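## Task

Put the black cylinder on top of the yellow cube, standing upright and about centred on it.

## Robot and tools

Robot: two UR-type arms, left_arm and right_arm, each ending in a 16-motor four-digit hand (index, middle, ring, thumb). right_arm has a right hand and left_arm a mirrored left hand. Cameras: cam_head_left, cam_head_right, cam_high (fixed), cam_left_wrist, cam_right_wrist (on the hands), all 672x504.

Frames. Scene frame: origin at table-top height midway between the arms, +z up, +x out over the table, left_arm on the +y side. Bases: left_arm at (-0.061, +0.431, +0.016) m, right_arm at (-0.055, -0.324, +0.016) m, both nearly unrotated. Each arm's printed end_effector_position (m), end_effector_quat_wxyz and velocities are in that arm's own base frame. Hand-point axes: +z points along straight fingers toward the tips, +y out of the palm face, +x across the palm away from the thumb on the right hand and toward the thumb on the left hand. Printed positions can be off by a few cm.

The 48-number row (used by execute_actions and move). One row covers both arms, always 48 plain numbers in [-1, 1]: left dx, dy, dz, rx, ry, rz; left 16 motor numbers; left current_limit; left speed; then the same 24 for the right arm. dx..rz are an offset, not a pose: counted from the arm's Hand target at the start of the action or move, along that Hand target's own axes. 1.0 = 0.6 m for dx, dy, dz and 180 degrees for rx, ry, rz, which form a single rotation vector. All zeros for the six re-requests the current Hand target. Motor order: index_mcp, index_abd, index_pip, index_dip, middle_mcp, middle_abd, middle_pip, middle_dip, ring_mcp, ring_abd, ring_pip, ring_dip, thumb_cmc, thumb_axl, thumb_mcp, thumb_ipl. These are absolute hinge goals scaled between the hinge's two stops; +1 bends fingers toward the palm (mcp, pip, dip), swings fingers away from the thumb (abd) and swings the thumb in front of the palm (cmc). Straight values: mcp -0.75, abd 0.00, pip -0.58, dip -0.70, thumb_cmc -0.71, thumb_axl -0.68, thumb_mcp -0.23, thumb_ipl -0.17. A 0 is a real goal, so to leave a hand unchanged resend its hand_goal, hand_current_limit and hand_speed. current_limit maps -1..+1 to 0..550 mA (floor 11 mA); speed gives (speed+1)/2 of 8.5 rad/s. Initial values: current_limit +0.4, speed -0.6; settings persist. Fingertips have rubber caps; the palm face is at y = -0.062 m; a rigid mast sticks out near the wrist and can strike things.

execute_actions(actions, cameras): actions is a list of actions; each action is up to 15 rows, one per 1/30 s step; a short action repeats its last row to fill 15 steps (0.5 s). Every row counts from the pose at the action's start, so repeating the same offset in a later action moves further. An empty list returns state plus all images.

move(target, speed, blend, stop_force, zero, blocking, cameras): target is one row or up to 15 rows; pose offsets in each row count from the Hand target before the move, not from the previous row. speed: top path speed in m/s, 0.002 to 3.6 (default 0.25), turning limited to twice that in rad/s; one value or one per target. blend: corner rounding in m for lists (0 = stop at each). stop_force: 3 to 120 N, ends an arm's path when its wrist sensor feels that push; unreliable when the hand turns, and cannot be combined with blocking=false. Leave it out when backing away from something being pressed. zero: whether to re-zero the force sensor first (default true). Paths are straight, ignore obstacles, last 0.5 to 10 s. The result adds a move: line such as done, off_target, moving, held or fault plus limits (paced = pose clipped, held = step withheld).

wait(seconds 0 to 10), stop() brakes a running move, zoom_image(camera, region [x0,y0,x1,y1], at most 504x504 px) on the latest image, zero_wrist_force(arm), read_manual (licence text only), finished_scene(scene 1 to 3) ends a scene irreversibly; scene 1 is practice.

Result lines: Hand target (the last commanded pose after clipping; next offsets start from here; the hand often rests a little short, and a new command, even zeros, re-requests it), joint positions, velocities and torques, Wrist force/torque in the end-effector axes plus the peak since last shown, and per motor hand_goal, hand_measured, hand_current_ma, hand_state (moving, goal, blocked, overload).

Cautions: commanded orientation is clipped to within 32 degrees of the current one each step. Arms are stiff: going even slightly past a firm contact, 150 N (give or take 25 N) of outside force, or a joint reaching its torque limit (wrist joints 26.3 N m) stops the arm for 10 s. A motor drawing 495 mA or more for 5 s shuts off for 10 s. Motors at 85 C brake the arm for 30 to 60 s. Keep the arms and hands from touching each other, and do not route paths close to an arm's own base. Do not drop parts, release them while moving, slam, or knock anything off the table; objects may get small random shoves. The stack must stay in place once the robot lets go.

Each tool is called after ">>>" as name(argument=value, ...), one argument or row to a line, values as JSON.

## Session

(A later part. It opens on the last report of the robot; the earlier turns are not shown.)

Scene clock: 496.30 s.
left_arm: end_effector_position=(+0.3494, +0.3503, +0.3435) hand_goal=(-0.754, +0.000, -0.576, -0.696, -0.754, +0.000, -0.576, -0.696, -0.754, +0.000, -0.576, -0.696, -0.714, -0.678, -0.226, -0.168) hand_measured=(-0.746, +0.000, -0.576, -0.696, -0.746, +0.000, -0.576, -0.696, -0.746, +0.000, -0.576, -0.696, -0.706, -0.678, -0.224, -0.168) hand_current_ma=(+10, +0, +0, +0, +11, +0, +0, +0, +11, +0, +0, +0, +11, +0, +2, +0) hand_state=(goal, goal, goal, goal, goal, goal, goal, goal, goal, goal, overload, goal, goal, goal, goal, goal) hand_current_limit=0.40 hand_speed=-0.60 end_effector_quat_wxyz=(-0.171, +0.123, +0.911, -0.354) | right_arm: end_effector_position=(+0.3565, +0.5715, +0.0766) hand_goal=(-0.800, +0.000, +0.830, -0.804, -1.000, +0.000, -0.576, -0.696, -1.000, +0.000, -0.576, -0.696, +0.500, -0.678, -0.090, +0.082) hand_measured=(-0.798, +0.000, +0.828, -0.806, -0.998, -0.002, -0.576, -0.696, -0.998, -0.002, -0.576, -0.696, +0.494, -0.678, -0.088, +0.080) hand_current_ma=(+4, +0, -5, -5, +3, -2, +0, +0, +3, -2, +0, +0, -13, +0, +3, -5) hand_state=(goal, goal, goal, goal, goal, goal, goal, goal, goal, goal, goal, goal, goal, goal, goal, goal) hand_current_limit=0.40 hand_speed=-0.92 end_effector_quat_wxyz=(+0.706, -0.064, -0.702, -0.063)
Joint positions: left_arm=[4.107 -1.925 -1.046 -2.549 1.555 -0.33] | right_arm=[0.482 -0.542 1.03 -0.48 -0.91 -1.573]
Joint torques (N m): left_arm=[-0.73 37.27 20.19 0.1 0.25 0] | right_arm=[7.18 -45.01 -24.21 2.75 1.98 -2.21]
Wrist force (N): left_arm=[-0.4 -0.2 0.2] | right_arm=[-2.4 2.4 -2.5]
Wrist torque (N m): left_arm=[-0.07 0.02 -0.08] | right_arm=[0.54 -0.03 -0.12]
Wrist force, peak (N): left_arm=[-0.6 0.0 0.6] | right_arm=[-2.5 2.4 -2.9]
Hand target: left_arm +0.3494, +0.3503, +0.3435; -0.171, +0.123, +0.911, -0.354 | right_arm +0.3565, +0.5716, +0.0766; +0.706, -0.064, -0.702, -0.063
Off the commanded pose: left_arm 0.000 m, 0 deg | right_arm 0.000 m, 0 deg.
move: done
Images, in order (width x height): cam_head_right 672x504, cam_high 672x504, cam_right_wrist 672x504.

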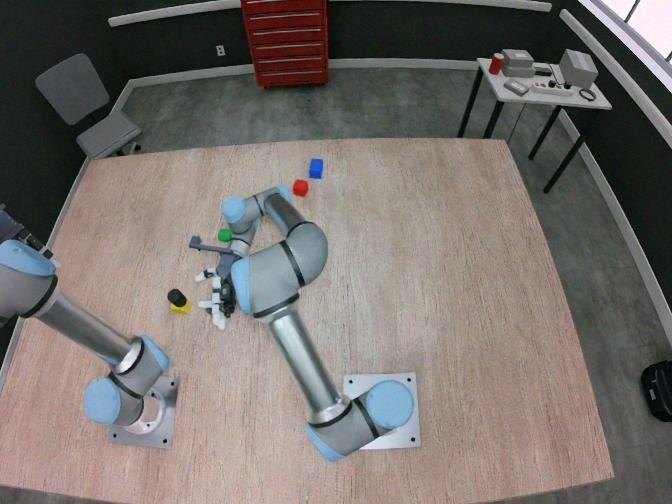

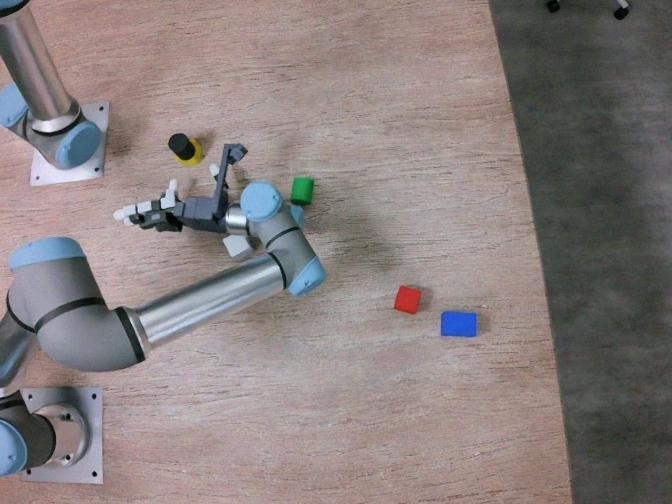

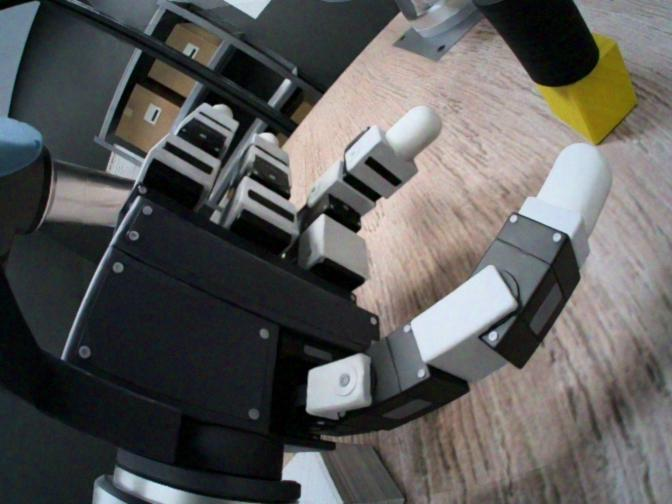

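>>> move(
  target=[
    [0,0,0,0,0,0,-0.754,0,-0.576,-0.696,-0.754,0,-0.576,-0.696,-0.754,0,-0.576,-0.696,-0.714,-0.678,-0.226,-0.168,0.4,-0.6,0,0.12,0.069,0,0,0,-0.80,0,0.830,-0.804,-1.0,0,-0.576,-0.696,-1.0,0,-0.576,-0.696,0.5,-0.678,-0.09,0.082,0.4,-0.92],
    [0,0,0,0,0,0,-0.754,0,-0.576,-0.696,-0.754,0,-0.576,-0.696,-0.754,0,-0.576,-0.696,-0.714,-0.678,-0.226,-0.168,0.4,-0.6,0,0.12,0.069,0,0,0,-0.69,0,0.830,-0.804,-1.0,0,-0.576,-0.696,-1.0,0,-0.576,-0.696,0.5,-0.678,0.025,0.082,0.4,-0.92],
  ],
  speed=0.1,
  cameras=["cam_high","cam_right_wrist"],
)

>>> zoom_image(
  camera="cam_right_wrist",
  region=[330, 20, 650, 260],
)

>>> zoom_image(
  camera="cam_high",
  region=[160, 125, 210, 170],
)

Scene clock: 532.83 s.
left_arm: end_effector_position=(+0.3494, +0.3503, +0.3435) hand_goal=(-0.754, +0.000, -0.576, -0.696, -0.754, +0.000, -0.576, -0.696, -0.754, +0.000, -0.576, -0.696, -0.714, -0.678, -0.226, -0.168) hand_measured=(-0.746, +0.000, -0.576, -0.696, -0.746, +0.000, -0.576, -0.696, -0.746, +0.000, -0.576, -0.696, -0.706, -0.678, -0.224, -0.168) hand_current_ma=(+10, +0, +0, +0, +11, +0, +0, +0, +11, +0, +0, +0, +11, +0, +2, +0) hand_state=(goal, goal, goal, goal, goal, goal, goal, goal, goal, goal, overload, goal, goal, goal, goal, goal) hand_current_limit=0.40 hand_speed=-0.60 end_effector_quat_wxyz=(-0.171, +0.123, +0.911, -0.354) | right_arm: end_effector_position=(+0.3286, +0.6498, +0.0767) hand_goal=(-0.690, +0.000, +0.830, -0.804, -1.000, +0.000, -0.576, -0.696, -1.000, +0.000, -0.576, -0.696, +0.500, -0.678, +0.024, +0.082) hand_measured=(-0.692, +0.000, +0.828, -0.806, -0.998, -0.002, -0.576, -0.696, -0.998, -0.002, -0.576, -0.696, +0.494, -0.678, +0.022, +0.080) hand_current_ma=(-5, +0, -5, -5, +3, -2, +0, +0, +3, -2, +0, +0, -13, +0, -5, -5) hand_state=(goal, goal, goal, goal, goal, goal, goal, goal, goal, goal, goal, goal, goal, goal, goal, goal) hand_current_limit=0.40 hand_speed=-0.92 end_effector_quat_wxyz=(+0.706, -0.064, -0.702, -0.063)
Joint positions: left_arm=[4.107 -1.925 -1.046 -2.549 1.555 -0.33] | right_arm=[0.594 -0.46 0.861 -0.393 -0.797 -1.574]
Joint torques (N m): left_arm=[-1.91 37.76 20.39 0.13 0.2 0.02] | right_arm=[5.8 -48.92 -26.72 2.51 2.05 -2.25]
Wrist force (N): left_arm=[-0.3 -0.1 0.4] | right_arm=[-2.2 1.9 -2.6]
Wrist torque (N m): left_arm=[-0.08 0.02 -0.07] | right_arm=[0.48 -0.06 -0.09]
Wrist force, peak (N): left_arm=[-0.7 -0.1 0.6] | right_arm=[-2.8 2.6 -2.4]
Hand target: left_arm +0.3494, +0.3503, +0.3435; -0.171, +0.123, +0.911, -0.354 | right_arm +0.3286, +0.6498, +0.0767; +0.706, -0.064, -0.702, -0.063
Off the commanded pose: left_arm 0.000 m, 0 deg | right_arm 0.000 m, 0 deg.
move: done
Images, in order (width x height): cam_high 672x504, cam_right_wrist 672x504.

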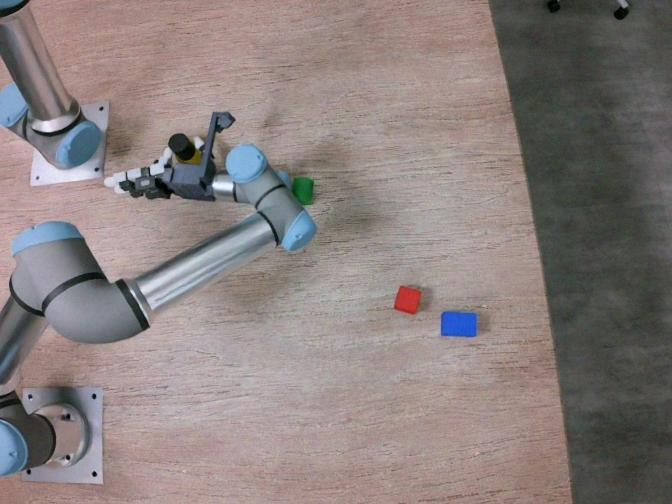

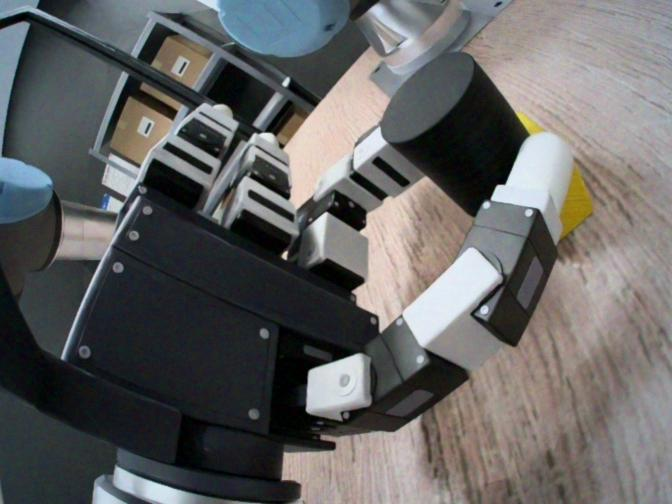

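Scaled by 1.575 from the camera's 672x504 image, which has a finer 960x720 frame.

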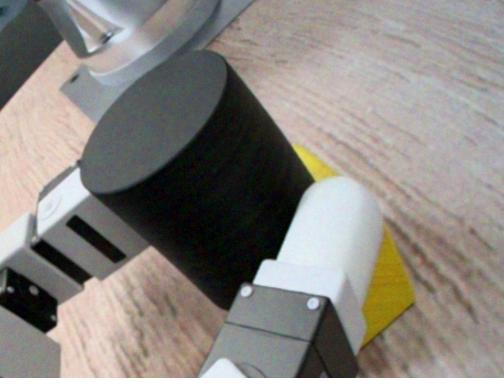

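Scaled by 10.080.

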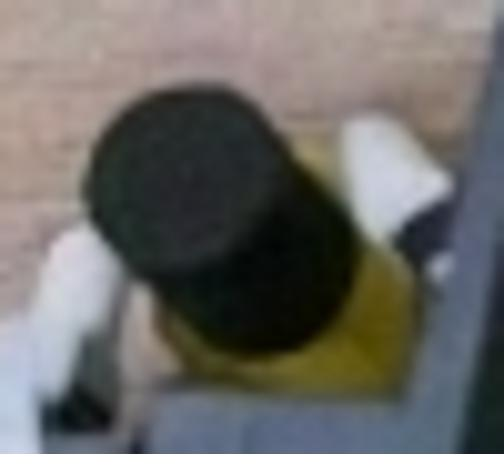

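>>> move(
  target=[0,0,0,0,0,0,-0.754,0,-0.576,-0.696,-0.754,0,-0.576,-0.696,-0.754,0,-0.576,-0.696,-0.714,-0.678,-0.226,-0.168,0.4,-0.6,0,0,0,0,0,0,-0.57,0,0.869,-0.783,-1.0,0,-0.576,-0.696,-1.0,0,-0.576,-0.696,0.5,-0.678,0.13,0.103,0.4,-0.92],
)

>>> move(
  target=[
    [0,0,0,0,0,0,-0.754,0,-0.576,-0.696,-0.754,0,-0.576,-0.696,-0.754,0,-0.576,-0.696,-0.714,-0.678,-0.226,-0.168,0.4,-0.6,0.0083,0,0,0,0,0,-0.57,0,0.869,-0.783,-1.0,0,-0.576,-0.696,-1.0,0,-0.576,-0.696,0.5,-0.678,0.13,0.103,0.4,-0.92],
    [0,0,0,0,0,0,-0.754,0,-0.576,-0.696,-0.754,0,-0.576,-0.696,-0.754,0,-0.576,-0.696,-0.714,-0.678,-0.226,-0.168,0.4,-0.6,0.0083,0.0117,0.0097,0,0,0,-0.57,0,0.869,-0.783,-1.0,0,-0.576,-0.696,-1.0,0,-0.576,-0.696,0.5,-0.678,0.13,0.103,0.4,-0.92],
  ],
  speed=0.03,
  cameras=["cam_high","cam_right_wrist","cam_head_right","cam_head_left"],
)

>>> zoom_image(
  camera="cam_right_wrist",
  region=[330, 20, 650, 260],
)

>>> zoom_image(
  camera="cam_high",
  region=[160, 125, 210, 170],
)

>>> zoom_image(
  camera="cam_head_right",
  region=[150, 285, 200, 325],
)

Scene clock: 541.97 s.
left_arm: end_effector_position=(+0.3494, +0.3503, +0.3435) hand_goal=(-0.754, +0.000, -0.576, -0.696, -0.754, +0.000, -0.576, -0.696, -0.754, +0.000, -0.576, -0.696, -0.714, -0.678, -0.226, -0.168) hand_measured=(-0.746, +0.000, -0.576, -0.696, -0.746, +0.000, -0.576, -0.696, -0.746, +0.000, -0.576, -0.696, -0.706, -0.678, -0.224, -0.168) hand_current_ma=(+10, +0, +0, +0, +11, +0, +0, +0, +11, +0, +0, +0, +11, +0, +2, +0) hand_state=(goal, goal, goal, goal, goal, goal, goal, goal, goal, goal, overload, goal, goal, goal, goal, goal) hand_current_limit=0.40 hand_speed=-0.60 end_effector_quat_wxyz=(-0.171, +0.123, +0.911, -0.354) | right_arm: end_effector_position=(+0.3286, +0.6498, +0.0767) hand_goal=(-0.570, +0.000, +0.868, -0.784, -1.000, +0.000, -0.576, -0.696, -1.000, +0.000, -0.576, -0.696, +0.500, -0.678, +0.130, +0.102) hand_measured=(-0.680, +0.000, +0.836, -0.800, -0.998, -0.002, -0.576, -0.696, -0.998, -0.002, -0.576, -0.696, +0.494, -0.678, +0.046, +0.084) hand_current_ma=(-385, +0, -95, -42, +3, -2, +0, +0, +3, -2, +0, +0, -13, -1, -384, -70) hand_state=(blocked, goal, blocked, goal, goal, goal, goal, goal, goal, goal, goal, goal, goal, goal, blocked, goal) hand_current_limit=0.40 hand_speed=-0.92 end_effector_quat_wxyz=(+0.706, -0.064, -0.702, -0.063)
Joint positions: left_arm=[4.107 -1.925 -1.046 -2.549 1.555 -0.33] | right_arm=[0.594 -0.46 0.861 -0.393 -0.797 -1.574]
Joint torques (N m): left_arm=[-1.62 38.16 20.51 -0.02 0.28 0] | right_arm=[4.86 -49.7 -26.82 2.64 1.53 -2.03]
Wrist force (N): left_arm=[-0.4 -0.2 0.4] | right_arm=[-2.5 2.0 -2.6]
Wrist torque (N m): left_arm=[-0.09 0.02 -0.08] | right_arm=[0.49 -0.05 -0.09]
Wrist force, peak (N): left_arm=[-0.7 -0.3 0.3] | right_arm=[-2.7 2.3 -2.5]
Hand target: left_arm +0.3494, +0.3503, +0.3435; -0.171, +0.123, +0.911, -0.354 | right_arm +0.3286, +0.6498, +0.0767; +0.706, -0.064, -0.702, -0.063
Off the commanded pose: left_arm 0.000 m, 0 deg | right_arm 0.000 m, 0 deg.
move: done

Scene clock: 543.23 s.
left_arm: end_effector_position=(+0.3494, +0.3503, +0.3435) hand_goal=(-0.754, +0.000, -0.576, -0.696, -0.754, +0.000, -0.576, -0.696, -0.754, +0.000, -0.576, -0.696, -0.714, -0.678, -0.226, -0.168) hand_measured=(-0.746, +0.000, -0.576, -0.696, -0.746, +0.000, -0.576, -0.696, -0.746, +0.000, -0.576, -0.696, -0.706, -0.678, -0.224, -0.168) hand_current_ma=(+10, +0, +0, +0, +11, +0, +0, +0, +11, +0, +0, +0, +11, +0, +2, +0) hand_state=(goal, goal, goal, goal, goal, goal, goal, goal, goal, goal, overload, goal, goal, goal, goal, goal) hand_current_limit=0.40 hand_speed=-0.60 end_effector_quat_wxyz=(-0.171, +0.123, +0.911, -0.354) | right_arm: end_effector_position=(+0.3242, +0.6577, +0.0817) hand_goal=(-0.570, +0.000, +0.868, -0.784, -1.000, +0.000, -0.576, -0.696, -1.000, +0.000, -0.576, -0.696, +0.500, -0.678, +0.130, +0.102) hand_measured=(-0.680, +0.000, +0.836, -0.800, -0.998, -0.002, -0.576, -0.696, -0.998, -0.002, -0.576, -0.696, +0.492, -0.680, +0.046, +0.084) hand_current_ma=(-385, +0, -96, -43, +3, -2, +0, +0, +3, -2, +0, +0, -16, -2, -385, -70) hand_state=(blocked, goal, blocked, goal, goal, goal, goal, goal, goal, goal, goal, goal, goal, goal, blocked, goal) hand_current_limit=0.40 hand_speed=-0.92 end_effector_quat_wxyz=(+0.706, -0.064, -0.702, -0.063)
Joint positions: left_arm=[4.107 -1.925 -1.046 -2.549 1.555 -0.33] | right_arm=[0.606 -0.459 0.845 -0.378 -0.785 -1.574]
Joint torques (N m): left_arm=[-0.73 38.27 20.52 0.2 0.3 -0.03] | right_arm=[5.66 -50.6 -25.96 2.51 2.11 -2.26]
Wrist force (N): left_arm=[-0.3 -0.3 0.5] | right_arm=[-2.7 2.0 -2.5]
Wrist torque (N m): left_arm=[-0.12 0.02 -0.07] | right_arm=[0.49 -0.05 -0.10]
Wrist force, peak (N): left_arm=[-0.5 -0.1 0.7] | right_arm=[-2.7 2.2 -2.7]
Hand target: left_arm +0.3494, +0.3503, +0.3435; -0.171, +0.123, +0.911, -0.354 | right_arm +0.3241, +0.6578, +0.0817; +0.706, -0.064, -0.702, -0.063
Off the commanded pose: left_arm 0.000 m, 0 deg | right_arm 0.000 m, 0 deg.
move: done
Images, in order (width x height): cam_head_left 672x504, cam_head_right 672x504, cam_high 672x504, cam_right_wrist 672x504.

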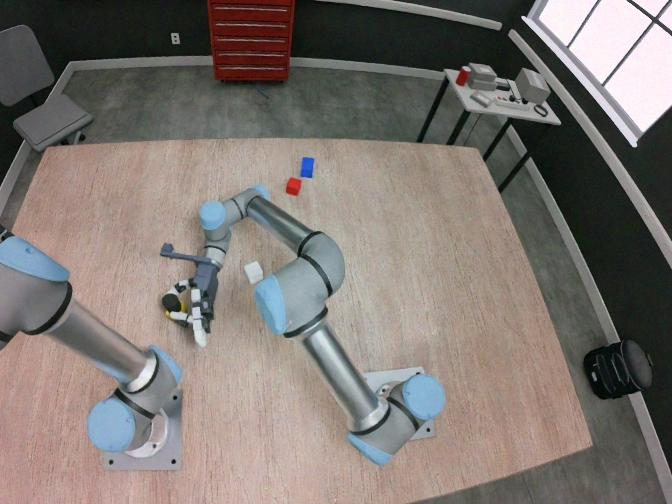

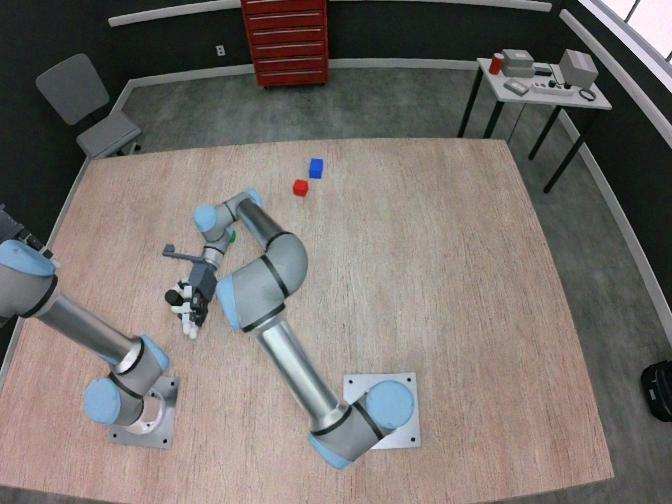

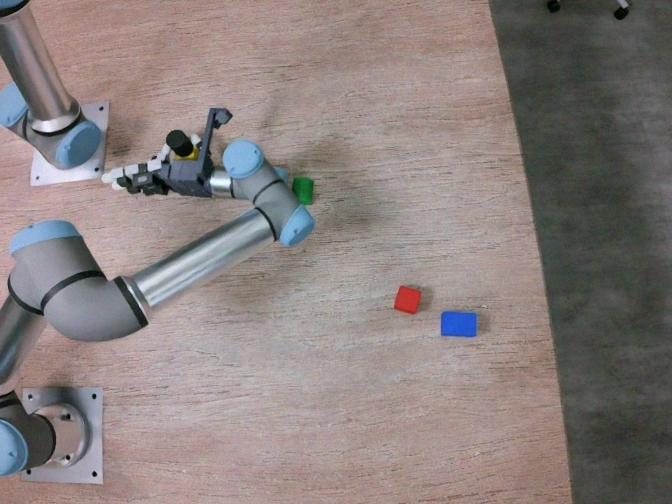

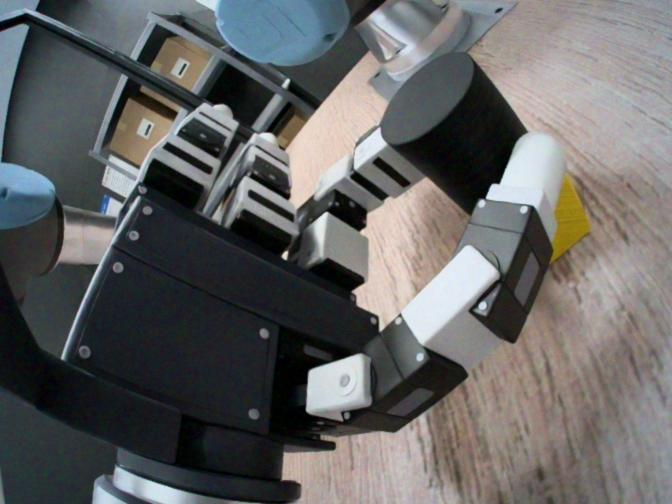

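Scaled by 1.575 from the camera's 672x504 image, which has a finer 960x720 frame.

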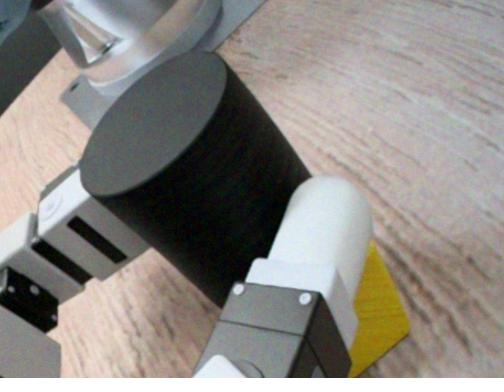

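Scaled by 10.080.

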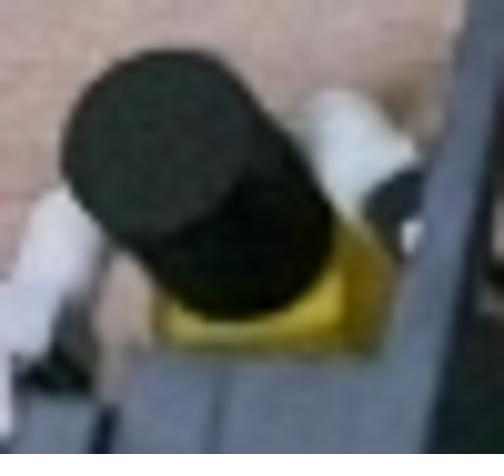

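Scaled by 10.080.

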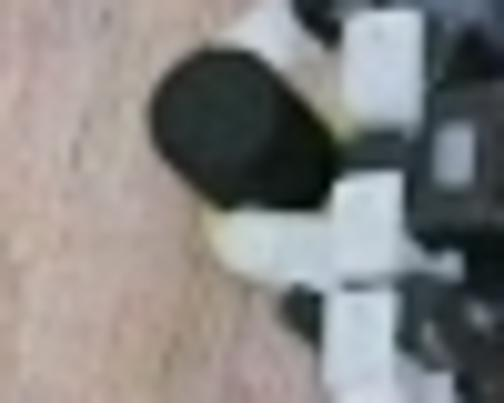

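>>> move(
  target=[0,0,0,0,0,0,-0.754,0,-0.576,-0.696,-0.754,0,-0.576,-0.696,-0.754,0,-0.576,-0.696,-0.714,-0.678,-0.226,-0.168,0.4,-0.6,-0.0117,0,0,0,0,0,-0.57,0,0.869,-0.783,-1.0,0,-0.576,-0.696,-1.0,0,-0.576,-0.696,0.5,-0.678,0.13,0.103,0.4,-0.92],
  speed=0.005,
  stop_force=3,
  cameras=["cam_high","cam_right_wrist"],
)

>>> zoom_image(
  camera="cam_right_wrist",
  region=[330, 20, 650, 260],
)

>>> zoom_image(
  camera="cam_high",
  region=[160, 125, 210, 170],
)

Scene clock: 570.97 s.
left_arm: end_effector_position=(+0.3494, +0.3503, +0.3435) hand_goal=(-0.754, +0.000, -0.576, -0.696, -0.754, +0.000, -0.576, -0.696, -0.754, +0.000, -0.576, -0.696, -0.714, -0.678, -0.226, -0.168) hand_measured=(-0.746, +0.000, -0.576, -0.696, -0.746, +0.000, -0.576, -0.696, -0.746, +0.000, -0.576, -0.696, -0.706, -0.678, -0.224, -0.168) hand_current_ma=(+10, +0, +0, +0, +11, +0, +0, +0, +11, +0, +0, +0, +11, +0, +2, +0) hand_state=(goal, goal, goal, goal, goal, goal, goal, goal, goal, goal, overload, goal, goal, goal, goal, goal) hand_current_limit=0.40 hand_speed=-0.60 end_effector_quat_wxyz=(-0.171, +0.123, +0.911, -0.354) | right_arm: end_effector_position=(+0.3241, +0.6578, +0.0748) hand_goal=(-0.570, +0.000, +0.868, -0.784, -1.000, +0.000, -0.576, -0.696, -1.000, +0.000, -0.576, -0.696, +0.500, -0.678, +0.130, +0.102) hand_measured=(-0.680, +0.000, +0.834, -0.802, -0.998, -0.002, -0.576, -0.696, -0.998, -0.002, -0.576, -0.696, +0.504, -0.676, +0.048, +0.084) hand_current_ma=(-385, +0, -101, -46, +3, -2, +0, +0, +3, -2, +0, +0, +6, +5, -385, -70) hand_state=(blocked, goal, blocked, goal, goal, goal, goal, goal, goal, goal, goal, goal, goal, goal, blocked, goal) hand_current_limit=0.40 hand_speed=-0.92 end_effector_quat_wxyz=(+0.706, -0.064, -0.702, -0.063)
Joint positions: left_arm=[4.107 -1.925 -1.046 -2.549 1.555 -0.33] | right_arm=[0.606 -0.451 0.847 -0.388 -0.785 -1.574]
Joint torques (N m): left_arm=[-1.59 37.54 20.09 0.1 0.27 -0.05] | right_arm=[5.29 -62.41 -10.27 2.19 1.98 -1.23]
Wrist force (N): left_arm=[-0.5 0.0 0.3] | right_arm=[-0.7 2.6 -2.6]
Wrist torque (N m): left_arm=[-0.06 0.04 -0.09] | right_arm=[0.51 -0.04 -0.14]
Wrist force, peak (N): left_arm=[-0.6 -0.2 0.5] | right_arm=[-2.9 2.2 -2.5]
Hand target: left_arm +0.3494, +0.3503, +0.3435; -0.171, +0.123, +0.911, -0.354 | right_arm +0.3241, +0.6578, +0.0749; +0.706, -0.064, -0.702, -0.063
Off the commanded pose: left_arm 0.000 m, 0 deg | right_arm 0.000 m, 0 deg.
move: contact (right_arm)
Images, in order (width x height): cam_high 672x504, cam_right_wrist 672x504.

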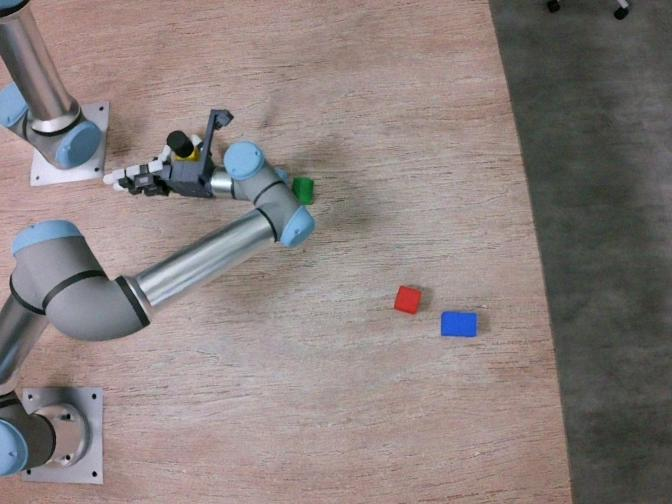

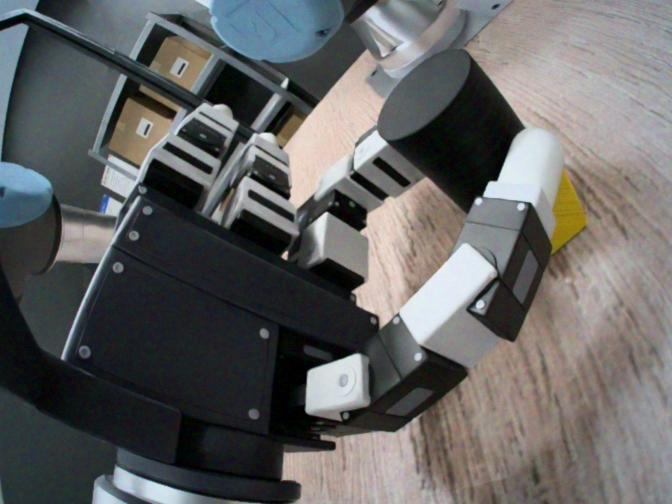

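Scaled by 1.575 from the camera's 672x504 image, which has a finer 960x720 frame.

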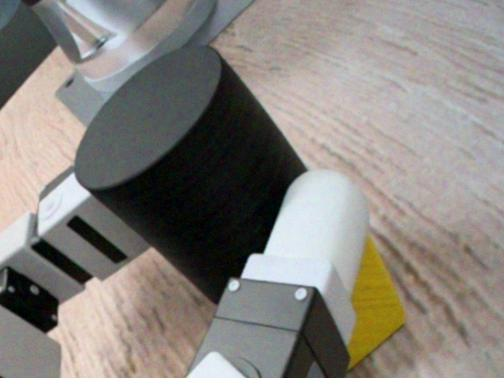

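Scaled by 10.080.

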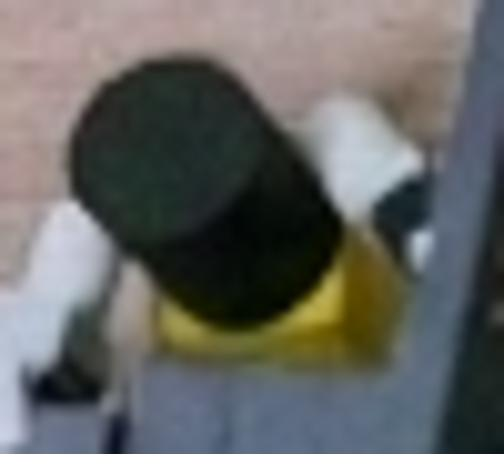

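>>> move(
  target=[
    [0,0,0,0,0,0,-0.754,0,-0.576,-0.696,-0.754,0,-0.576,-0.696,-0.754,0,-0.576,-0.696,-0.714,-0.678,-0.226,-0.168,0.4,-0.6,0.002,0,0,0,0,0,-0.57,0,0.869,-0.783,-1.0,0,-0.576,-0.696,-1.0,0,-0.576,-0.696,0.5,-0.678,0.13,0.103,0.4,-0.92],
    [0,0,0,0,0,0,-0.754,0,-0.576,-0.696,-0.754,0,-0.576,-0.696,-0.754,0,-0.576,-0.696,-0.714,-0.678,-0.226,-0.168,0.4,-0.6,0.002,0,0,0,0,0,-0.68,0,0.834,-0.802,-1.0,0,-0.576,-0.696,-1.0,0,-0.576,-0.696,0.5,-0.678,0.048,0.084,0.4,-0.94],
    [0,0,0,0,0,0,-0.754,0,-0.576,-0.696,-0.754,0,-0.576,-0.696,-0.754,0,-0.576,-0.696,-0.714,-0.678,-0.226,-0.168,0.4,-0.6,0.002,0,0,0,0,0,-0.80,0,0.834,-0.802,-1.0,0,-0.576,-0.696,-1.0,0,-0.576,-0.696,0.5,-0.678,-0.06,0.084,0.4,-0.92],
  ],
  speed=0.02,
  cameras=["cam_high","cam_right_wrist"],
)

>>> zoom_image(
  camera="cam_right_wrist",
  region=[330, 20, 650, 260],
)

>>> zoom_image(
  camera="cam_high",
  region=[160, 125, 210, 170],
)

Scene clock: 585.00 s.
left_arm: end_effector_position=(+0.3494, +0.3503, +0.3435) hand_goal=(-0.754, +0.000, -0.576, -0.696, -0.754, +0.000, -0.576, -0.696, -0.754, +0.000, -0.576, -0.696, -0.714, -0.678, -0.226, -0.168) hand_measured=(-0.746, +0.000, -0.576, -0.696, -0.746, +0.000, -0.576, -0.696, -0.746, +0.000, -0.576, -0.696, -0.706, -0.678, -0.224, -0.168) hand_current_ma=(+10, +0, +0, +0, +11, +0, +0, +0, +11, +0, +0, +0, +11, +0, +2, +0) hand_state=(goal, goal, goal, goal, goal, goal, goal, goal, goal, goal, overload, goal, goal, goal, goal, goal) hand_current_limit=0.40 hand_speed=-0.60 end_effector_quat_wxyz=(-0.171, +0.123, +0.911, -0.354) | right_arm: end_effector_position=(+0.3241, +0.6578, +0.0761) hand_goal=(-0.800, +0.000, +0.834, -0.802, -1.000, +0.000, -0.576, -0.696, -1.000, +0.000, -0.576, -0.696, +0.500, -0.678, -0.060, +0.084) hand_measured=(-0.798, +0.000, +0.832, -0.806, -0.998, -0.002, -0.576, -0.696, -0.998, -0.002, -0.576, -0.696, +0.494, -0.678, -0.058, +0.082) hand_current_ma=(+5, +0, -5, -5, +3, -2, +0, +0, +3, -2, +0, +0, -13, +0, +4, -5) hand_state=(goal, goal, goal, goal, goal, goal, goal, goal, goal, goal, goal, goal, goal, goal, goal, goal) hand_current_limit=0.40 hand_speed=-0.92 end_effector_quat_wxyz=(+0.706, -0.064, -0.702, -0.063)
Joint positions: left_arm=[4.107 -1.925 -1.046 -2.549 1.555 -0.33] | right_arm=[0.606 -0.452 0.847 -0.386 -0.785 -1.574]
Joint torques (N m): left_arm=[-1.84 38.42 20.12 0.13 0.19 0.04] | right_arm=[4.26 -72.23 -27.34 2.44 1.48 -1.25]
Wrist force (N): left_arm=[-0.4 -0.1 0.4] | right_arm=[-2.4 2.0 -2.5]
Wrist torque (N m): left_arm=[-0.09 0.03 -0.08] | right_arm=[0.48 -0.07 -0.09]
Wrist force, peak (N): left_arm=[-0.5 -0.4 0.7] | right_arm=[-2.5 2.3 -2.6]
Hand target: left_arm +0.3494, +0.3503, +0.3435; -0.171, +0.123, +0.911, -0.354 | right_arm +0.3241, +0.6578, +0.0761; +0.706, -0.064, -0.702, -0.063
Off the commanded pose: left_arm 0.000 m, 0 deg | right_arm 0.000 m, 0 deg.
move: done
Images, in order (width x height): cam_high 672x504, cam_right_wrist 672x504.

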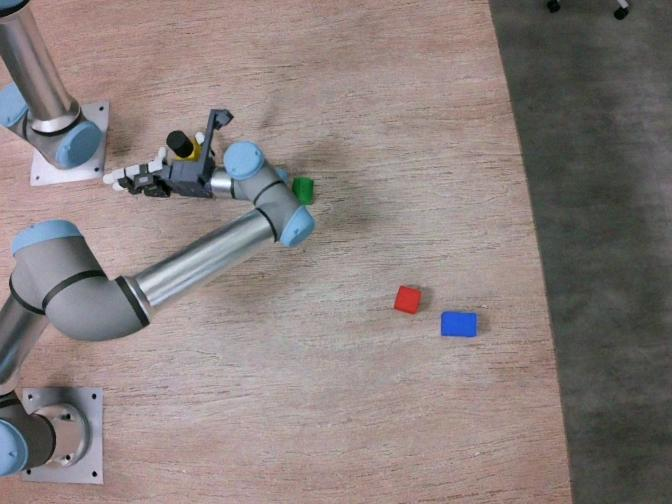

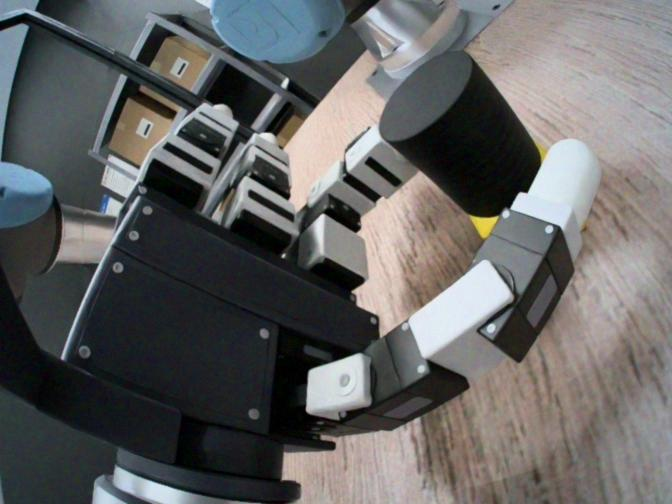

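Scaled by 1.575 from the camera's 672x504 image, which has a finer 960x720 frame.

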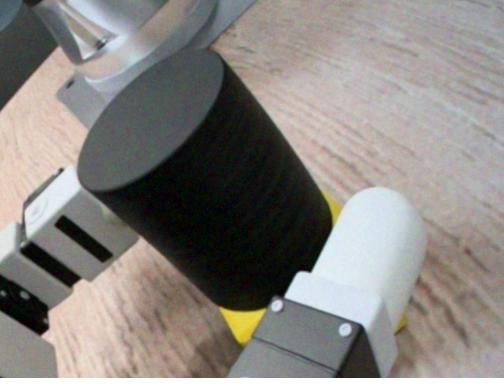

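Scaled by 10.080.

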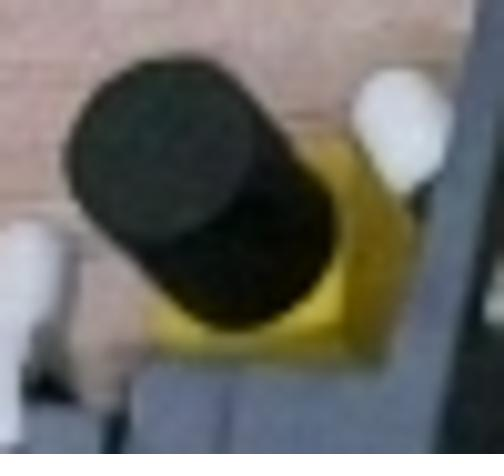

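>>> move(
  target=[0,0,0,0,0,0,-0.754,0,-0.576,-0.696,-0.754,0,-0.576,-0.696,-0.754,0,-0.576,-0.696,-0.714,-0.678,-0.226,-0.168,0.4,-0.6,0,-0.15,-0.086,0,0,0,-0.80,0,0.834,-0.802,-1.0,0,-0.576,-0.696,-1.0,0,-0.576,-0.696,0.5,-0.678,-0.06,0.084,0.4,-0.92],
  speed=0.1,
  cameras=["cam_high","cam_right_wrist","cam_head_right"],
)

>>> zoom_image(
  camera="cam_right_wrist",
  region=[472, 0, 672, 150],
)

>>> zoom_image(
  camera="cam_high",
  region=[160, 125, 210, 170],
)

>>> zoom_image(
  camera="cam_head_right",
  region=[150, 285, 200, 325],
)

Scene clock: 591.93 s.
left_arm: end_effector_position=(+0.3494, +0.3503, +0.3435) hand_goal=(-0.754, +0.000, -0.576, -0.696, -0.754, +0.000, -0.576, -0.696, -0.754, +0.000, -0.576, -0.696, -0.714, -0.678, -0.226, -0.168) hand_measured=(-0.746, +0.000, -0.576, -0.696, -0.746, +0.000, -0.576, -0.696, -0.746, +0.000, -0.576, -0.696, -0.706, -0.678, -0.224, -0.168) hand_current_ma=(+10, +0, +0, +0, +11, +0, +0, +0, +11, +0, +0, +0, +11, +0, +2, +0) hand_state=(goal, goal, goal, goal, goal, goal, goal, goal, goal, goal, overload, goal, goal, goal, goal, goal) hand_current_limit=0.40 hand_speed=-0.60 end_effector_quat_wxyz=(-0.171, +0.123, +0.911, -0.354) | right_arm: end_effector_position=(+0.3588, +0.5601, +0.0760) hand_goal=(-0.800, +0.000, +0.834, -0.802, -1.000, +0.000, -0.576, -0.696, -1.000, +0.000, -0.576, -0.696, +0.500, -0.678, -0.060, +0.084) hand_measured=(-0.798, +0.000, +0.832, -0.804, -0.998, -0.002, -0.576, -0.696, -0.998, -0.002, -0.576, -0.696, +0.494, -0.678, -0.058, +0.082) hand_current_ma=(+4, +0, -5, -5, +3, -2, +0, +0, +3, -2, +0, +0, -13, +0, +3, -5) hand_state=(goal, goal, goal, goal, goal, goal, goal, goal, goal, goal, goal, goal, goal, goal, goal, goal) hand_current_limit=0.40 hand_speed=-0.92 end_effector_quat_wxyz=(+0.706, -0.064, -0.702, -0.063)
Joint positions: left_arm=[4.107 -1.925 -1.046 -2.549 1.555 -0.33] | right_arm=[0.466 -0.554 1.056 -0.494 -0.926 -1.572]
Joint torques (N m): left_arm=[-1.58 37.56 19.38 0.16 0.27 0.01] | right_arm=[-7.56 -68.16 -4.16 -0.16 -2.5 1.91]
Wrist force (N): left_arm=[-0.2 -0.3 0.4] | right_arm=[-2.4 2.3 -2.5]
Wrist torque (N m): left_arm=[-0.10 0.00 -0.06] | right_arm=[0.53 -0.04 -0.23]
Wrist force, peak (N): left_arm=[-0.7 -0.3 0.7] | right_arm=[-2.4 2.5 -2.5]
Hand target: left_arm +0.3494, +0.3503, +0.3435; -0.171, +0.123, +0.911, -0.354 | right_arm +0.3588, +0.5600, +0.0760; +0.706, -0.064, -0.702, -0.063
Off the commanded pose: left_arm 0.000 m, 0 deg | right_arm 0.000 m, 0 deg.
move: done
Images, in order (width x height): cam_head_right 672x504, cam_high 672x504, cam_right_wrist 672x504.

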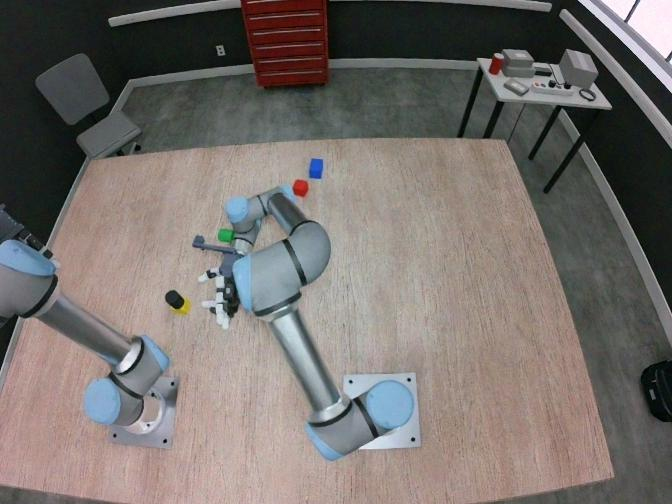

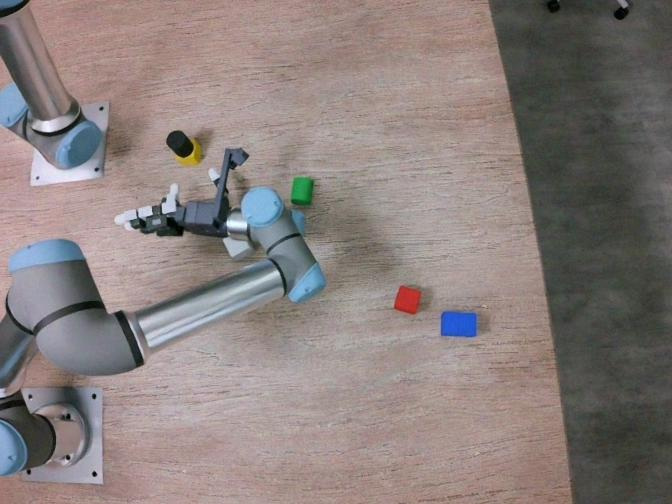

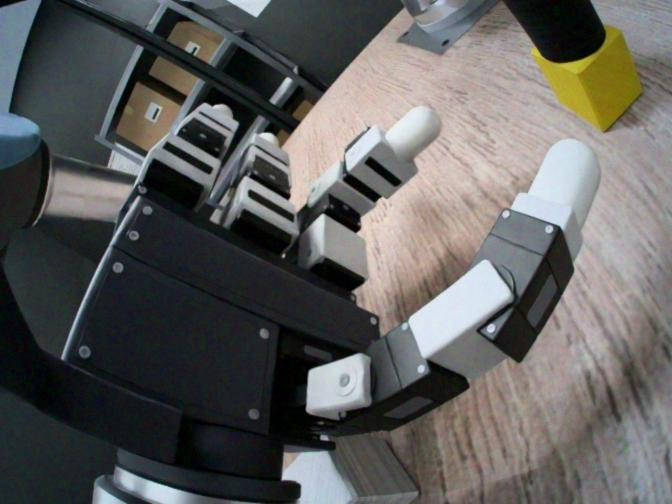

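Scaled by 2.520 from the camera's 672x504 image, which has a finer 960x720 frame.

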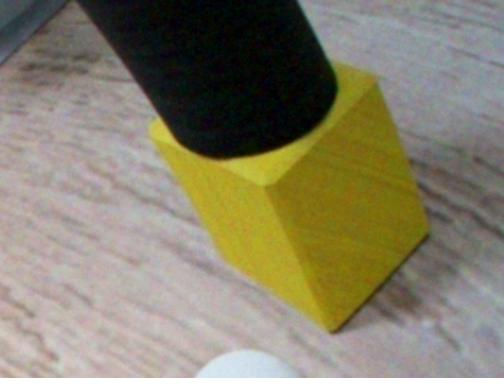

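Scaled by 10.080.

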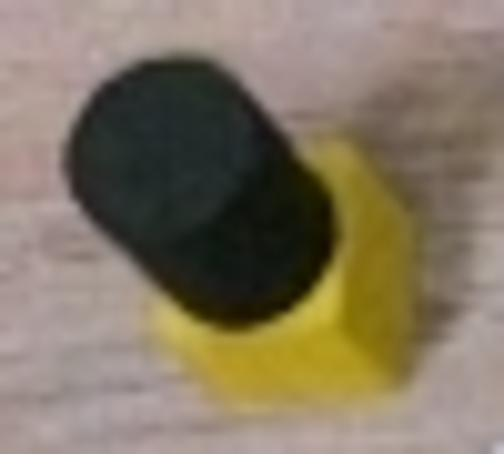

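Scaled by 10.080.

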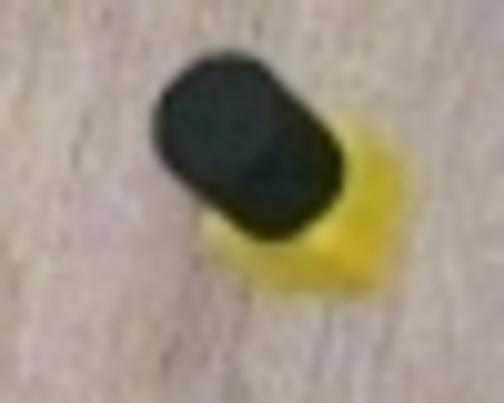

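>>> finished_scene(
  scene=3,
)

The scene is finished: the task was done.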